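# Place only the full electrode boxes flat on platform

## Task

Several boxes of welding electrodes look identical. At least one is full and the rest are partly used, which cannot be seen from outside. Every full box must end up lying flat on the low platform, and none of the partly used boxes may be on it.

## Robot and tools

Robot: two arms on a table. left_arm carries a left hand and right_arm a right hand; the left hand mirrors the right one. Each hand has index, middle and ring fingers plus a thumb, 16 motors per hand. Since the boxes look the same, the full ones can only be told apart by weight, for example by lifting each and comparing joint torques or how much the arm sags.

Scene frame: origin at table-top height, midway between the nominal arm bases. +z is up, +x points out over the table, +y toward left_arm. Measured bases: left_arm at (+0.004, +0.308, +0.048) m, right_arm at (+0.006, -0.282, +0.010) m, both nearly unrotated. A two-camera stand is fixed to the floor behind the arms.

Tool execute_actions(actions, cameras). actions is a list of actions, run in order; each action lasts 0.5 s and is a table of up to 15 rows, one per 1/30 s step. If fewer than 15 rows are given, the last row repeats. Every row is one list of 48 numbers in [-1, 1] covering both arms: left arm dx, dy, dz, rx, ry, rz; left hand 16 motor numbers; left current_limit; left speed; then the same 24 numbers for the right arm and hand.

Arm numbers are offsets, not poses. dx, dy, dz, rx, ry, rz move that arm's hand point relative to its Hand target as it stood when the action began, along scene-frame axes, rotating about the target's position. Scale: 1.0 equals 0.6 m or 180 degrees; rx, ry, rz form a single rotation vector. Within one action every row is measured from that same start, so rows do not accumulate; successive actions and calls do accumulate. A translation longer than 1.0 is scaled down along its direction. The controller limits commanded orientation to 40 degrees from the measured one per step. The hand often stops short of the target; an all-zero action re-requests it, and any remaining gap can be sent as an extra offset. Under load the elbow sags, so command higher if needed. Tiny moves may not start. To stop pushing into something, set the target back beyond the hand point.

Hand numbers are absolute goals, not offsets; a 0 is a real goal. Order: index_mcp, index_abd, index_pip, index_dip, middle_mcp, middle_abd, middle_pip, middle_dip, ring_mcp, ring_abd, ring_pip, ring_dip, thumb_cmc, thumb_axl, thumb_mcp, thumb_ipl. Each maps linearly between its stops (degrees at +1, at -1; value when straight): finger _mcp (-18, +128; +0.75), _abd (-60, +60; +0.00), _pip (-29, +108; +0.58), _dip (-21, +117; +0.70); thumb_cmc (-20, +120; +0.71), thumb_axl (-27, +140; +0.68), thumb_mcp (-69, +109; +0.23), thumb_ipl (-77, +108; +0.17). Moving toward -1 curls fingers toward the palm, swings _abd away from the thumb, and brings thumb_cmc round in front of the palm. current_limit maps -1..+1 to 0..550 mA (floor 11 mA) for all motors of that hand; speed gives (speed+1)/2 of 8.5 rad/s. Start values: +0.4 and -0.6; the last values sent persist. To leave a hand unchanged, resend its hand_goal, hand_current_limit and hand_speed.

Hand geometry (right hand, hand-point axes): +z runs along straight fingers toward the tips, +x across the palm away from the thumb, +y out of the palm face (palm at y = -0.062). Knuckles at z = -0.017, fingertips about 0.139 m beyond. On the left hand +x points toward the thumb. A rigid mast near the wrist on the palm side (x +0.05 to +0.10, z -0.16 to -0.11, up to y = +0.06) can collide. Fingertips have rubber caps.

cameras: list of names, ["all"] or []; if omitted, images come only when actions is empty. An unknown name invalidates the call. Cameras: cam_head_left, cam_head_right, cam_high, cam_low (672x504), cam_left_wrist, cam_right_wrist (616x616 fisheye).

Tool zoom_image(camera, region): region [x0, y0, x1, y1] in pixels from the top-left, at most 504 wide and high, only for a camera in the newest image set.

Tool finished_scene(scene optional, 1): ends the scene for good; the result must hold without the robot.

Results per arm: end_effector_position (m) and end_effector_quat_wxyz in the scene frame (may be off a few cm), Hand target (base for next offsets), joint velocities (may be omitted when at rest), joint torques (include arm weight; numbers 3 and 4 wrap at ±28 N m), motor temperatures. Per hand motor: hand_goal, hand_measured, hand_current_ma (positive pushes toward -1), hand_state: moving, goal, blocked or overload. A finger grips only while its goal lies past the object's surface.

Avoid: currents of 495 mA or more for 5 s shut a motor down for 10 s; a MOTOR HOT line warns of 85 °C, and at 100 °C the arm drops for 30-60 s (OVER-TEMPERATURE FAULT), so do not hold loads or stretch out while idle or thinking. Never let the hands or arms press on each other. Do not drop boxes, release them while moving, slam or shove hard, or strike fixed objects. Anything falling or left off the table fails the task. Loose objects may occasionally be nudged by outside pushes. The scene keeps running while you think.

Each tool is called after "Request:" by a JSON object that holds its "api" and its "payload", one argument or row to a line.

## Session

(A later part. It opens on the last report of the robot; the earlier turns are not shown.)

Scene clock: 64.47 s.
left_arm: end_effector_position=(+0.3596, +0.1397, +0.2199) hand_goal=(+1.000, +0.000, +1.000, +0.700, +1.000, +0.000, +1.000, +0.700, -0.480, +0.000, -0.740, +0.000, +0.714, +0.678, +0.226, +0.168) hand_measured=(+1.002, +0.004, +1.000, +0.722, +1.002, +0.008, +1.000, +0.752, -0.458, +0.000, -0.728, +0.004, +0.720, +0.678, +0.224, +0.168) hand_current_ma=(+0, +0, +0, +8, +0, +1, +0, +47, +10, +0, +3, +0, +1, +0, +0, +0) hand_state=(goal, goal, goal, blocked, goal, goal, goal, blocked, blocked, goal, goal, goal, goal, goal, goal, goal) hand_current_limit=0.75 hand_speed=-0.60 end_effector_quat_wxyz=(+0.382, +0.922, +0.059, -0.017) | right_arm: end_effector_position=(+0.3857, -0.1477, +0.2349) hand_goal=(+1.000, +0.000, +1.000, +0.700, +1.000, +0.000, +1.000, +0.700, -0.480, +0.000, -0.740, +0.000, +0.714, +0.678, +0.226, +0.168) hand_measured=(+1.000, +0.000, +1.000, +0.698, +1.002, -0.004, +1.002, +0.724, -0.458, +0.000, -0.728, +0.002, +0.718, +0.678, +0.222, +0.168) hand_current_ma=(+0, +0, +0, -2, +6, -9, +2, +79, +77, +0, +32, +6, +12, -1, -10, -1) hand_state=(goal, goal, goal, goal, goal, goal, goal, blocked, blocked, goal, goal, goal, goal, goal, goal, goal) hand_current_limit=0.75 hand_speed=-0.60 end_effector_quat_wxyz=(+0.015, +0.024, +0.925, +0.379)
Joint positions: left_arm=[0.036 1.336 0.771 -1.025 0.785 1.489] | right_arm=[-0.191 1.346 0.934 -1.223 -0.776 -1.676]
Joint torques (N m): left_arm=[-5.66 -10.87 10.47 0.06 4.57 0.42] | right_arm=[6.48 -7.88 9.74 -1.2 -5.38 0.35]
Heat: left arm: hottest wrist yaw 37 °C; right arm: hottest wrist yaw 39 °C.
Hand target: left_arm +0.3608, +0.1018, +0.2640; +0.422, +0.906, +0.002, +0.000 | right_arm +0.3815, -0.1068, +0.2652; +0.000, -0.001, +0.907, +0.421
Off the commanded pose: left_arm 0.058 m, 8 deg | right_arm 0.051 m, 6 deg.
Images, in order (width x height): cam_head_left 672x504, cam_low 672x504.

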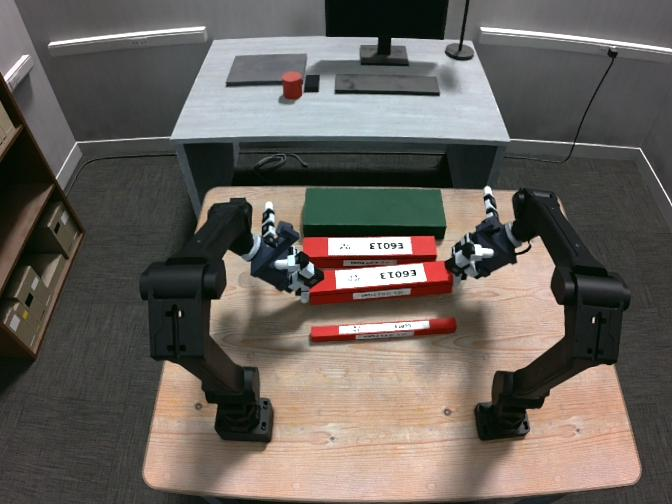

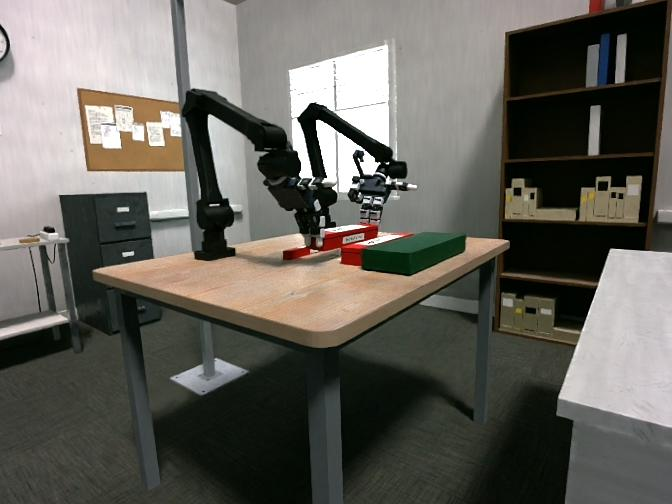

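Request:
{"api": "execute_actions", "payload": {
  "actions": [
    [[0,0,0.03,0,0,0,1,0,1,0.7,1,0,1,0.7,-0.48,0,-0.74,0,0.714,0.678,0.226,0.168,0.75,-0.6,0,0,0.02,0,0,0,1,0,1,0.7,1,0,1,0.7,-0.48,0,-0.74,0,0.714,0.678,0.226,0.168,0.75,-0.6]],
    [[0,0,0.04,0,0,0,1,0,1,0.7,1,0,1,0.7,-0.48,0,-0.74,0,0.714,0.678,0.226,0.168,0.75,-0.6,0,0,0.02,0,0,0,1,0,1,0.7,1,0,1,0.7,-0.48,0,-0.74,0,0.714,0.678,0.226,0.168,0.75,-0.6]],
    [[0,0,0,0,0,0,1,0,1,0.7,1,0,1,0.7,-0.48,0,-0.74,0,0.714,0.678,0.226,0.168,0.75,-0.6,0,0,0,0,0,0,1,0,1,0.7,1,0,1,0.7,-0.48,0,-0.74,0,0.714,0.678,0.226,0.168,0.75,-0.6]]
  ],
  "cameras": ["cam_head_left","cam_low"]
}}

Request:
{"api": "zoom_image", "payload": {
  "camera": "cam_low",
  "region": [260, 200, 400, 280]
}}

Request:
{"api": "zoom_image", "payload": {
  "camera": "cam_head_left",
  "region": [270, 220, 490, 350]
}}

Scene clock: 67.20 s.
left_arm: end_effector_position=(+0.3621, +0.1398, +0.2626) hand_goal=(+1.000, +0.000, +1.000, +0.700, +1.000, +0.000, +1.000, +0.700, -0.480, +0.000, -0.740, +0.000, +0.714, +0.678, +0.226, +0.168) hand_measured=(+1.002, +0.004, +1.000, +0.726, +1.002, +0.008, +1.000, +0.752, -0.458, +0.000, -0.728, +0.004, +0.720, +0.678, +0.224, +0.168) hand_current_ma=(+0, +0, +0, +13, +0, +1, +0, +47, +10, +0, +3, +0, +1, +0, +0, +0) hand_state=(goal, goal, goal, blocked, goal, goal, goal, blocked, blocked, goal, goal, goal, goal, goal, goal, goal) hand_current_limit=0.75 hand_speed=-0.60 end_effector_quat_wxyz=(+0.382, +0.922, +0.059, -0.015) | right_arm: end_effector_position=(+0.3856, -0.1478, +0.2554) hand_goal=(+1.000, +0.000, +1.000, +0.700, +1.000, +0.000, +1.000, +0.700, -0.480, +0.000, -0.740, +0.000, +0.714, +0.678, +0.226, +0.168) hand_measured=(+1.000, +0.000, +1.000, +0.698, +1.002, +0.000, +1.002, +0.724, -0.458, +0.000, -0.728, +0.002, +0.718, +0.678, +0.222, +0.168) hand_current_ma=(+0, +0, +0, -2, +6, +0, +2, +79, +77, +0, +32, +6, +12, -1, -10, -1) hand_state=(goal, goal, goal, goal, goal, goal, goal, blocked, blocked, goal, goal, goal, goal, goal, goal, goal) hand_current_limit=0.75 hand_speed=-0.60 end_effector_quat_wxyz=(+0.012, +0.026, +0.925, +0.379)
Joint positions: left_arm=[0.036 1.277 0.845 -1.154 0.785 1.488] | right_arm=[-0.191 1.327 0.975 -1.29 -0.775 -1.676]
Joint torques (N m): left_arm=[-5.6 -10.23 10.99 0.1 4.57 0.44] | right_arm=[6.42 -8.12 10.25 -1.25 -5.46 0.34]
Motor temperatures (°C): left_arm=[32 33 31 28 40 30] | right_arm=[28 26 33 27 43 29]
Heat: left arm: hottest wrist yaw 40 °C; right arm: hottest wrist yaw 43 °C.
Hand target: left_arm +0.3608, +0.1018, +0.3058; +0.422, +0.906, +0.002, +0.000 | right_arm +0.3815, -0.1068, +0.2891; +0.000, +0.000, +0.907, +0.421
Off the commanded pose: left_arm 0.058 m, 8 deg | right_arm 0.053 m, 6 deg.
Images, in order (width x height): cam_head_left 672x504, cam_low 672x504.

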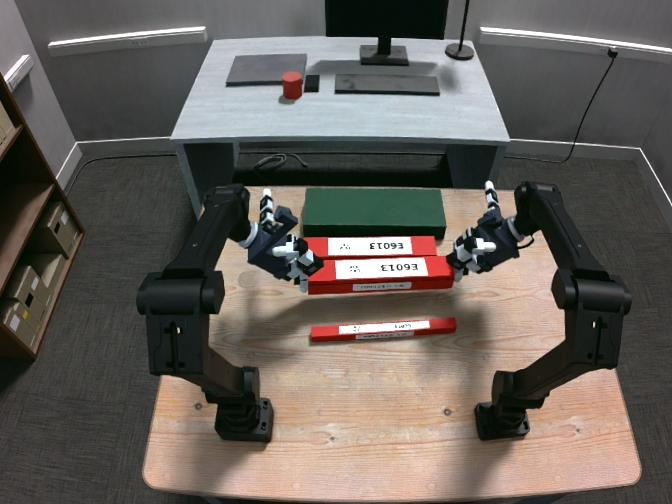

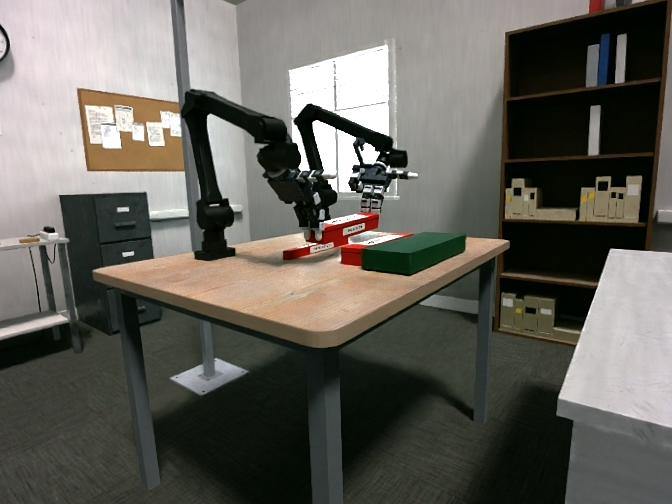

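Scaled by 3.600.

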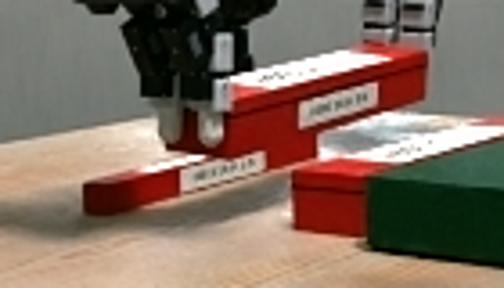

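Scaled by 2.291.

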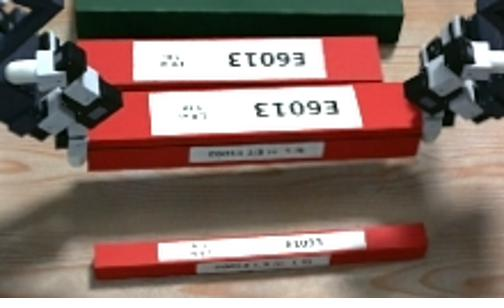

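Request:
{"api": "execute_actions", "payload": {
  "actions": [
    [[0,0,0.015,0,0,0,1,0,1,0.7,1,0,1,0.7,-0.48,0,-0.74,0,0.714,0.678,0.226,0.168,0.75,-0.6,0,0,0.03,0,0,0,1,0,1,0.7,1,0,1,0.7,-0.48,0,-0.74,0,0.714,0.678,0.226,0.168,0.75,-0.6]],
    [[0,0,0.015,0,0,0,1,0,1,0.7,1,0,1,0.7,-0.48,0,-0.74,0,0.714,0.678,0.226,0.168,0.75,-0.6,0,0,0.015,0,0,0,1,0,1,0.7,1,0,1,0.7,-0.48,0,-0.74,0,0.714,0.678,0.226,0.168,0.75,-0.6]]
  ]
}}

Request:
{"api": "execute_actions", "payload": {
  "actions": [
    [[0,0,-0.02,0,0,0,1,0,1,0.7,1,0,1,0.7,-0.48,0,-0.74,0,0.714,0.678,0.226,0.168,0.75,-0.6,0,0,-0.02,0,0,0,1,0,1,0.7,1,0,1,0.7,-0.48,0,-0.74,0,0.714,0.678,0.226,0.168,0.75,-0.6]],
    [[0,0,-0.02,0,0,0,1,0,1,0.7,1,0,1,0.7,-0.48,0,-0.74,0,0.714,0.678,0.226,0.168,0.75,-0.6,0,0,-0.02,0,0,0,1,0,1,0.7,1,0,1,0.7,-0.48,0,-0.74,0,0.714,0.678,0.226,0.168,0.75,-0.6]]
  ]
}}

Scene clock: 70.03 s.
left_arm: end_effector_position=(+0.3623, +0.1398, +0.2765) hand_goal=(+1.000, +0.000, +1.000, +0.700, +1.000, +0.000, +1.000, +0.700, -0.480, +0.000, -0.740, +0.000, +0.714, +0.678, +0.226, +0.168) hand_measured=(+1.002, +0.004, +1.000, +0.726, +1.002, +0.008, +1.000, +0.752, -0.458, +0.000, -0.728, +0.004, +0.720, +0.678, +0.224, +0.168) hand_current_ma=(+0, +0, +0, +13, +0, +1, +0, +47, +10, +0, +3, +0, +1, +0, +0, +0) hand_state=(goal, goal, goal, blocked, goal, goal, goal, blocked, blocked, goal, goal, goal, goal, goal, goal, goal) hand_current_limit=0.75 hand_speed=-0.60 end_effector_quat_wxyz=(+0.382, +0.922, +0.061, -0.021) | right_arm: end_effector_position=(+0.3866, -0.1479, +0.2811) hand_goal=(+1.000, +0.000, +1.000, +0.700, +1.000, +0.000, +1.000, +0.700, -0.480, +0.000, -0.740, +0.000, +0.714, +0.678, +0.226, +0.168) hand_measured=(+1.000, +0.000, +1.000, +0.698, +1.002, +0.000, +1.002, +0.724, -0.458, +0.000, -0.728, +0.002, +0.718, +0.678, +0.222, +0.168) hand_current_ma=(+0, +0, +0, -2, +6, +0, +2, +79, +77, +0, +32, +6, +12, -1, -10, -1) hand_state=(goal, goal, goal, goal, goal, goal, goal, blocked, blocked, goal, goal, goal, goal, goal, goal, goal) hand_current_limit=0.75 hand_speed=-0.60 end_effector_quat_wxyz=(+0.010, +0.026, +0.925, +0.379)
Joint positions: left_arm=[0.036 1.265 0.875 -1.207 0.785 1.488] | right_arm=[-0.191 1.308 1.028 -1.365 -0.775 -1.676]
Joint torques (N m): left_arm=[-5.54 -10.64 11.44 0.12 4.59 0.46] | right_arm=[6.36 -8.12 10.55 -1.25 -5.45 0.33]
Heat: left arm: hottest wrist yaw 42 °C; right arm: hottest wrist yaw 45 °C.
Hand target: left_arm +0.3608, +0.1018, +0.3240; +0.422, +0.906, +0.002, +0.000 | right_arm +0.3815, -0.1068, +0.3161; +0.000, -0.001, +0.907, +0.421
Off the commanded pose: left_arm 0.061 m, 9 deg | right_arm 0.054 m, 6 deg.

Scene clock: 71.23 s.
left_arm: end_effector_position=(+0.3686, +0.1391, +0.2780) hand_goal=(+1.000, +0.000, +1.000, +0.700, +1.000, +0.000, +1.000, +0.700, -0.480, +0.000, -0.740, +0.000, +0.714, +0.678, +0.226, +0.168) hand_measured=(+1.000, +0.004, +1.000, +0.726, +1.002, +0.008, +1.000, +0.752, -0.458, +0.000, -0.728, +0.004, +0.720, +0.678, +0.224, +0.168) hand_current_ma=(+0, +0, +0, +13, +0, +1, +0, +47, +10, +0, +3, +0, +1, +0, +0, +0) hand_state=(goal, goal, goal, blocked, goal, goal, goal, blocked, blocked, goal, goal, goal, goal, goal, goal, goal) hand_current_limit=0.75 hand_speed=-0.60 end_effector_quat_wxyz=(+0.383, +0.922, +0.050, +0.002) | right_arm: end_effector_position=(+0.3911, -0.1482, +0.2814) hand_goal=(+1.000, +0.000, +1.000, +0.700, +1.000, +0.000, +1.000, +0.700, -0.480, +0.000, -0.740, +0.000, +0.714, +0.678, +0.226, +0.168) hand_measured=(+1.000, +0.000, +1.000, +0.698, +1.002, +0.002, +1.002, +0.724, -0.458, +0.000, -0.728, +0.002, +0.718, +0.678, +0.222, +0.168) hand_current_ma=(+0, +0, +0, -2, +6, +2, +2, +79, +77, +0, +32, +6, +12, -1, -10, -1) hand_state=(goal, goal, goal, goal, goal, goal, goal, blocked, blocked, goal, goal, goal, goal, goal, goal, goal) hand_current_limit=0.75 hand_speed=-0.60 end_effector_quat_wxyz=(+0.026, +0.019, +0.925, +0.378)
Joint positions: left_arm=[0.034 1.265 0.875 -1.158 0.785 1.488] | right_arm=[-0.19 1.308 1.028 -1.331 -0.776 -1.676]
Joint torques (N m): left_arm=[-5.48 -8.7 8.47 1.07 4.47 0.4] | right_arm=[6.42 -6.77 7.2 -0.03 -5.31 0.35]
Heat: left arm: hottest wrist yaw 43 °C; right arm: hottest wrist yaw 46 °C.
Hand target: left_arm +0.3608, +0.1018, +0.3001; +0.422, +0.906, +0.002, +0.000 | right_arm +0.3816, -0.1069, +0.2922; +0.000, +0.000, +0.907, +0.421
Off the commanded pose: left_arm 0.044 m, 7 deg | right_arm 0.044 m, 7 deg.

Request:
{"api": "execute_actions", "payload": {
  "actions": [
    [[0,0,-0.03,0,0,0,1,0,1,0.7,1,0,1,0.7,-0.48,0,-0.74,0,0.714,0.678,0.226,0.168,0.75,-0.6,0,0,-0.03,0,0,0,1,0,1,0.7,1,0,1,0.7,-0.48,0,-0.74,0,0.714,0.678,0.226,0.168,0.75,-0.6]]
  ]
}}

Request:
{"api": "execute_actions", "payload": {
  "actions": [
    [[0,0,-0.03,0,0,0,1,0,1,0.7,1,0,1,0.7,-0.48,0,-0.74,0,0.714,0.678,0.226,0.168,0.75,-0.6,0,0,-0.03,0,0,0,1,0,1,0.7,1,0,1,0.7,-0.48,0,-0.74,0,0.714,0.678,0.226,0.168,0.75,-0.6]]
  ]
}}

Scene clock: 72.50 s.
left_arm: end_effector_position=(+0.3709, +0.1389, +0.2674) hand_goal=(+1.000, +0.000, +1.000, +0.700, +1.000, +0.000, +1.000, +0.700, -0.480, +0.000, -0.740, +0.000, +0.714, +0.678, +0.226, +0.168) hand_measured=(+1.000, +0.004, +1.000, +0.722, +1.002, +0.008, +1.002, +0.754, -0.458, +0.000, -0.728, +0.004, +0.720, +0.678, +0.224, +0.168) hand_current_ma=(+0, +0, +0, +8, +0, +1, +0, +48, +10, +0, +3, +0, +1, +0, +0, +0) hand_state=(goal, goal, goal, blocked, goal, goal, goal, blocked, blocked, goal, goal, goal, goal, goal, goal, goal) hand_current_limit=0.75 hand_speed=-0.60 end_effector_quat_wxyz=(+0.383, +0.923, +0.046, +0.010) | right_arm: end_effector_position=(+0.3908, -0.1479, +0.2663) hand_goal=(+1.000, +0.000, +1.000, +0.700, +1.000, +0.000, +1.000, +0.700, -0.480, +0.000, -0.740, +0.000, +0.714, +0.678, +0.226, +0.168) hand_measured=(+1.000, +0.000, +1.000, +0.698, +1.002, +0.002, +1.002, +0.724, -0.458, +0.000, -0.728, +0.002, +0.718, +0.678, +0.222, +0.168) hand_current_ma=(+0, +0, +0, -2, +6, +4, +2, +79, +77, +0, +32, +6, +12, -1, -10, -1) hand_state=(goal, goal, goal, goal, goal, goal, goal, blocked, blocked, goal, goal, goal, goal, goal, goal, goal) hand_current_limit=0.75 hand_speed=-0.60 end_effector_quat_wxyz=(+0.030, +0.018, +0.925, +0.377)
Joint positions: left_arm=[0.033 1.277 0.854 -1.105 0.785 1.488] | right_arm=[-0.189 1.317 0.995 -1.281 -0.776 -1.676]
Joint torques (N m): left_arm=[-5.42 -8.18 7.69 1.1 4.44 0.38] | right_arm=[6.42 -6.36 6.98 -0.02 -5.29 0.36]
Heat: left arm: hottest wrist yaw 44 °C; right arm: hottest wrist yaw 47 °C.
Hand target: left_arm +0.3607, +0.1018, +0.2820; +0.422, +0.906, +0.002, +0.000 | right_arm +0.3815, -0.1067, +0.2741; +0.000, -0.001, +0.907, +0.421
Off the commanded pose: left_arm 0.041 m, 7 deg | right_arm 0.043 m, 7 deg.

Scene clock: 73.23 s.
left_arm: end_effector_position=(+0.3710, +0.1389, +0.2483) hand_goal=(+1.000, +0.000, +1.000, +0.700, +1.000, +0.000, +1.000, +0.700, -0.480, +0.000, -0.740, +0.000, +0.714, +0.678, +0.226, +0.168) hand_measured=(+1.000, +0.004, +1.000, +0.722, +1.002, +0.008, +1.002, +0.754, -0.458, +0.000, -0.728, +0.004, +0.720, +0.678, +0.224, +0.168) hand_current_ma=(+0, +0, +0, +8, +0, +1, +0, +49, +10, +0, +3, +0, +1, +0, +0, +0) hand_state=(goal, goal, goal, blocked, goal, goal, goal, blocked, blocked, goal, goal, goal, goal, goal, goal, goal) hand_current_limit=0.75 hand_speed=-0.60 end_effector_quat_wxyz=(+0.383, +0.923, +0.047, +0.009) | right_arm: end_effector_position=(+0.3913, -0.1480, +0.2480) hand_goal=(+1.000, +0.000, +1.000, +0.700, +1.000, +0.000, +1.000, +0.700, -0.480, +0.000, -0.740, +0.000, +0.714, +0.678, +0.226, +0.168) hand_measured=(+1.000, +0.000, +1.000, +0.698, +1.002, +0.002, +1.002, +0.724, -0.458, +0.000, -0.728, +0.002, +0.718, +0.678, +0.222, +0.168) hand_current_ma=(+0, +0, +0, -2, +6, +4, +2, +79, +77, +0, +32, +6, +12, -1, -10, -1) hand_state=(goal, goal, goal, goal, goal, goal, goal, blocked, blocked, goal, goal, goal, goal, goal, goal, goal) hand_current_limit=0.75 hand_speed=-0.60 end_effector_quat_wxyz=(+0.029, +0.018, +0.926, +0.377)
Joint positions: left_arm=[0.033 1.304 0.822 -1.049 0.785 1.488] | right_arm=[-0.189 1.336 0.962 -1.229 -0.775 -1.676]
Joint torques (N m): left_arm=[-5.36 -8.41 7.5 1.11 4.44 0.38] | right_arm=[6.42 -6.48 6.86 -0.02 -5.31 0.36]
Motor temperatures (°C): left_arm=[32 33 32 28 45 30] | right_arm=[28 26 33 27 48 29]
Heat: left arm: hottest wrist yaw 45 °C; right arm: hottest wrist yaw 48 °C.
Hand target: left_arm +0.3608, +0.1018, +0.2639; +0.422, +0.906, +0.002, +0.000 | right_arm +0.3815, -0.1068, +0.2563; +0.000, -0.001, +0.907, +0.421
Off the commanded pose: left_arm 0.042 m, 7 deg | right_arm 0.043 m, 7 deg.

Request:
{"api": "execute_actions", "payload": {
  "actions": [
    [[-0.01,0,-0.03,0,0,0,1,0,1,0.7,1,0,1,0.7,-0.48,0,-0.74,0,0.714,0.678,0.226,0.168,0.75,-0.6,-0.01,0,-0.03,0,0,0,1,0,1,0.7,1,0,1,0.7,-0.48,0,-0.74,0,0.714,0.678,0.226,0.168,0.75,-0.6]],
    [[-0.01,0,-0.03,0,0,0,1,0,1,0.7,1,0,1,0.7,-0.48,0,-0.74,0,0.714,0.678,0.226,0.168,0.75,-0.6,-0.01,0,-0.028,0,0,0,1,0,1,0.7,1,0,1,0.7,-0.48,0,-0.74,0,0.714,0.678,0.226,0.168,0.75,-0.6]],
    [[-0.005,0,-0.02,0,0,0,1,0,1,0.7,1,0,1,0.7,-0.48,0,-0.74,0,0.714,0.678,0.226,0.168,0.75,-0.6,-0.005,0,-0.018,0,0,0,1,0,1,0.7,1,0,1,0.7,-0.48,0,-0.74,0,0.714,0.678,0.226,0.168,0.75,-0.6]]
  ]
}}

Request:
{"api": "execute_actions", "payload": {
  "actions": [
    [[0,0,-0.012,0,0,0,1,0,1,0.7,1,0,1,0.7,-0.48,0,-0.74,0,0.714,0.678,0.226,0.168,0.75,-0.6,0,0,-0.012,0,0,0,1,0,1,0.7,1,0,1,0.7,-0.48,0,-0.74,0,0.714,0.678,0.226,0.168,0.75,-0.6]]
  ],
  "cameras": ["cam_head_left","cam_low"]
}}

Request:
{"api": "zoom_image", "payload": {
  "camera": "cam_low",
  "region": [260, 200, 400, 280]
}}

Scene clock: 77.00 s.
left_arm: end_effector_position=(+0.3574, +0.1386, +0.2020) hand_goal=(+1.000, +0.000, +1.000, +0.700, +1.000, +0.000, +1.000, +0.700, -0.480, +0.000, -0.740, +0.000, +0.714, +0.678, +0.226, +0.168) hand_measured=(+1.000, +0.004, +1.000, +0.722, +1.002, +0.008, +1.002, +0.754, -0.458, +0.000, -0.728, +0.004, +0.720, +0.678, +0.224, +0.168) hand_current_ma=(+0, +0, +0, +8, +0, +1, +0, +49, +10, +0, +3, +0, +1, +0, +0, +0) hand_state=(goal, goal, goal, blocked, goal, goal, goal, blocked, blocked, goal, goal, goal, goal, goal, goal, goal) hand_current_limit=0.75 hand_speed=-0.60 end_effector_quat_wxyz=(+0.381, +0.923, +0.045, +0.013) | right_arm: end_effector_position=(+0.3789, -0.1466, +0.2051) hand_goal=(+1.000, +0.000, +1.000, +0.700, +1.000, +0.000, +1.000, +0.700, -0.480, +0.000, -0.740, +0.000, +0.714, +0.678, +0.226, +0.168) hand_measured=(+1.000, +0.000, +1.000, +0.698, +1.002, +0.000, +1.002, +0.724, -0.458, +0.000, -0.728, +0.002, +0.718, +0.678, +0.222, +0.168) hand_current_ma=(+0, +0, +0, -2, +6, +0, +2, +79, +77, +0, +32, +6, +12, -1, -10, -1) hand_state=(goal, goal, goal, goal, goal, goal, goal, blocked, blocked, goal, goal, goal, goal, goal, goal, goal) hand_current_limit=0.75 hand_speed=-0.60 end_effector_quat_wxyz=(+0.033, +0.016, +0.926, +0.375)
Joint positions: left_arm=[0.033 1.341 0.715 -0.896 0.781 1.488] | right_arm=[-0.189 1.352 0.855 -1.098 -0.772 -1.676]
Joint torques (N m): left_arm=[-5.54 -8 6.72 1.13 4.58 0.35] | right_arm=[6.18 -6.01 6.02 -0.03 -5.44 0.34]
Heat: left arm: hottest wrist yaw 47 °C; right arm: hottest wrist yaw 50 °C.
Hand target: left_arm +0.3457, +0.1018, +0.2159; +0.422, +0.906, +0.002, +0.000 | right_arm +0.3664, -0.1068, +0.2106; +0.000, +0.000, +0.907, +0.421
Off the commanded pose: left_arm 0.041 m, 7 deg | right_arm 0.042 m, 7 deg.

Scene clock: 77.70 s.
left_arm: end_effector_position=(+0.3592, +0.1386, +0.1989) hand_goal=(+1.000, +0.000, +1.000, +0.700, +1.000, +0.000, +1.000, +0.700, -0.480, +0.000, -0.740, +0.000, +0.714, +0.678, +0.226, +0.168) hand_measured=(+1.000, +0.004, +1.000, +0.720, +1.002, +0.012, +1.002, +0.754, -0.458, +0.000, -0.728, +0.004, +0.720, +0.678, +0.224, +0.168) hand_current_ma=(+0, +0, +0, +8, +0, +2, +0, +49, +10, +0, +3, +0, +1, +0, +0, +0) hand_state=(goal, goal, goal, blocked, goal, goal, goal, blocked, blocked, goal, goal, goal, goal, goal, goal, goal) hand_current_limit=0.75 hand_speed=-0.60 end_effector_quat_wxyz=(+0.381, +0.923, +0.042, +0.019) | right_arm: end_effector_position=(+0.3798, -0.1466, +0.2018) hand_goal=(+1.000, +0.000, +1.000, +0.700, +1.000, +0.000, +1.000, +0.700, -0.480, +0.000, -0.740, +0.000, +0.714, +0.678, +0.226, +0.168) hand_measured=(+1.000, +0.000, +1.000, +0.698, +1.002, +0.000, +1.002, +0.724, -0.458, +0.000, -0.728, +0.002, +0.718, +0.678, +0.222, +0.168) hand_current_ma=(+0, +0, +0, -2, +6, +0, +2, +79, +77, +0, +32, +6, +12, -1, -10, -1) hand_state=(goal, goal, goal, goal, goal, goal, goal, blocked, blocked, goal, goal, goal, goal, goal, goal, goal) hand_current_limit=0.75 hand_speed=-0.60 end_effector_quat_wxyz=(+0.037, +0.014, +0.926, +0.375)
Joint positions: left_arm=[0.033 1.348 0.71 -0.871 0.781 1.488] | right_arm=[-0.189 1.357 0.848 -1.077 -0.773 -1.676]
Joint torques (N m): left_arm=[-5.54 -7.53 6.38 1.09 4.54 0.34] | right_arm=[6.18 -5.54 5.72 0.08 -5.34 0.34]
Heat: left arm: hottest wrist yaw 48 °C; right arm: hottest wrist yaw 51 °C.
Hand target: left_arm +0.3458, +0.1018, +0.2088; +0.422, +0.906, +0.002, +0.000 | right_arm +0.3666, -0.1068, +0.2034; +0.000, +0.000, +0.907, +0.421
Off the commanded pose: left_arm 0.040 m, 7 deg | right_arm 0.042 m, 7 deg.
Images, in order (width x height): cam_head_left 672x504, cam_low 672x504.

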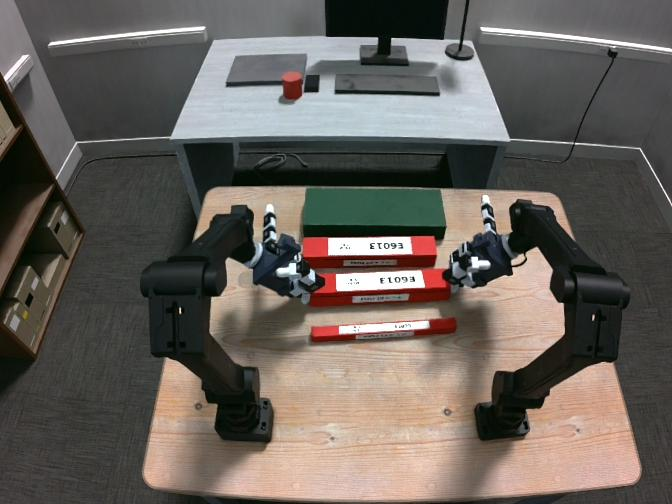

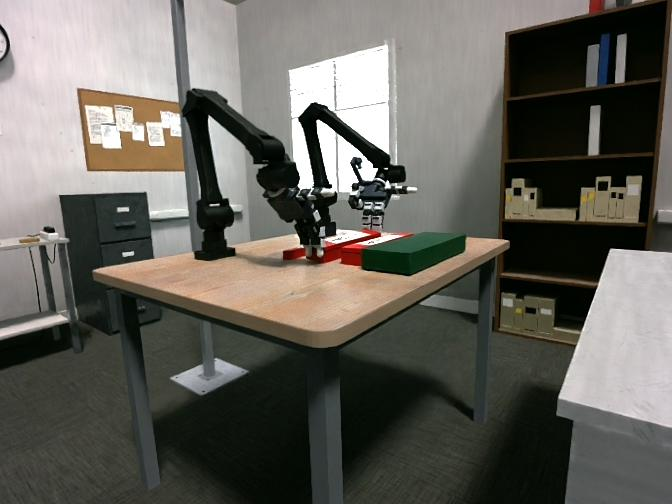

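Scaled by 3.600.

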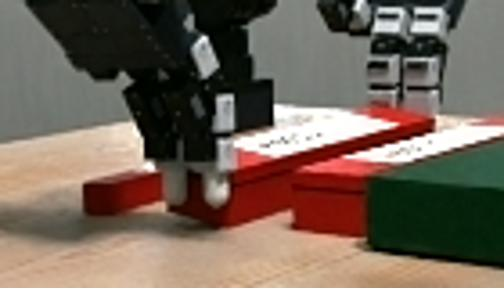

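Request:
{"api": "execute_actions", "payload": {
  "actions": [
    [[0,0,-0.014,0,0,0,1,0,1,0.7,1,0,1,0.7,-0.48,0,-0.74,0,0.714,0.678,0.226,0.168,0.75,-0.6,0,0,-0.014,0,0,0,1,0,1,0.7,1,0,1,0.7,-0.48,0,-0.74,0,0.714,0.678,0.226,0.168,0.75,-0.6]]
  ],
  "cameras": ["cam_low"]
}}

Request:
{"api": "zoom_image", "payload": {
  "camera": "cam_low",
  "region": [260, 200, 400, 280]
}}

Scene clock: 78.73 s.
left_arm: end_effector_position=(+0.3592, +0.1386, +0.1902) hand_goal=(+1.000, +0.000, +1.000, +0.700, +1.000, +0.000, +1.000, +0.700, -0.480, +0.000, -0.740, +0.000, +0.714, +0.678, +0.226, +0.168) hand_measured=(+1.000, +0.002, +1.000, +0.720, +1.002, +0.014, +1.002, +0.754, -0.458, +0.000, -0.728, +0.004, +0.720, +0.678, +0.224, +0.168) hand_current_ma=(+0, +0, +0, +8, +0, +3, +0, +49, +10, +0, +3, +0, +1, +0, +0, +0) hand_state=(goal, goal, goal, blocked, goal, goal, goal, blocked, blocked, goal, goal, goal, goal, goal, goal, goal) hand_current_limit=0.75 hand_speed=-0.60 end_effector_quat_wxyz=(+0.381, +0.923, +0.043, +0.018) | right_arm: end_effector_position=(+0.3798, -0.1466, +0.1931) hand_goal=(+1.000, +0.000, +1.000, +0.700, +1.000, +0.000, +1.000, +0.700, -0.480, +0.000, -0.740, +0.000, +0.714, +0.678, +0.226, +0.168) hand_measured=(+1.000, +0.000, +1.000, +0.698, +1.002, -0.002, +1.002, +0.724, -0.458, +0.000, -0.728, +0.002, +0.718, +0.678, +0.222, +0.168) hand_current_ma=(+0, +0, +0, -2, +6, -3, +2, +79, +77, +0, +32, +6, +12, -1, -10, -1) hand_state=(goal, goal, goal, goal, goal, goal, goal, blocked, blocked, goal, goal, goal, goal, goal, goal, goal) hand_current_limit=0.75 hand_speed=-0.60 end_effector_quat_wxyz=(+0.037, +0.015, +0.926, +0.376)
Joint positions: left_arm=[0.033 1.367 0.699 -0.843 0.782 1.488] | right_arm=[-0.189 1.37 0.835 -1.052 -0.774 -1.676]
Joint torques (N m): left_arm=[-5.54 -7.71 6.26 1.17 4.53 0.34] | right_arm=[6.18 -5.6 5.67 0.1 -5.32 0.34]
Heat: left arm: hottest wrist yaw 48 °C; right arm: hottest wrist yaw 51 °C.
Hand target: left_arm +0.3458, +0.1018, +0.2003; +0.422, +0.906, +0.002, +0.000 | right_arm +0.3665, -0.1068, +0.1950; +0.000, -0.001, +0.907, +0.421
Off the commanded pose: left_arm 0.041 m, 7 deg | right_arm 0.042 m, 7 deg.
Images, in order (width x height): cam_low 672x504.

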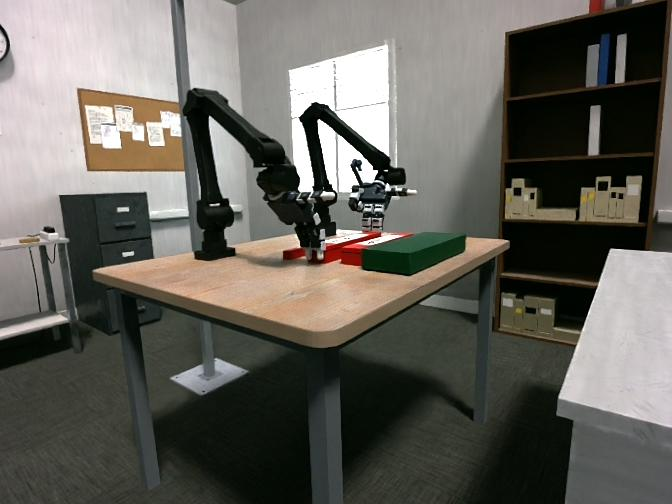

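Scaled by 3.600.

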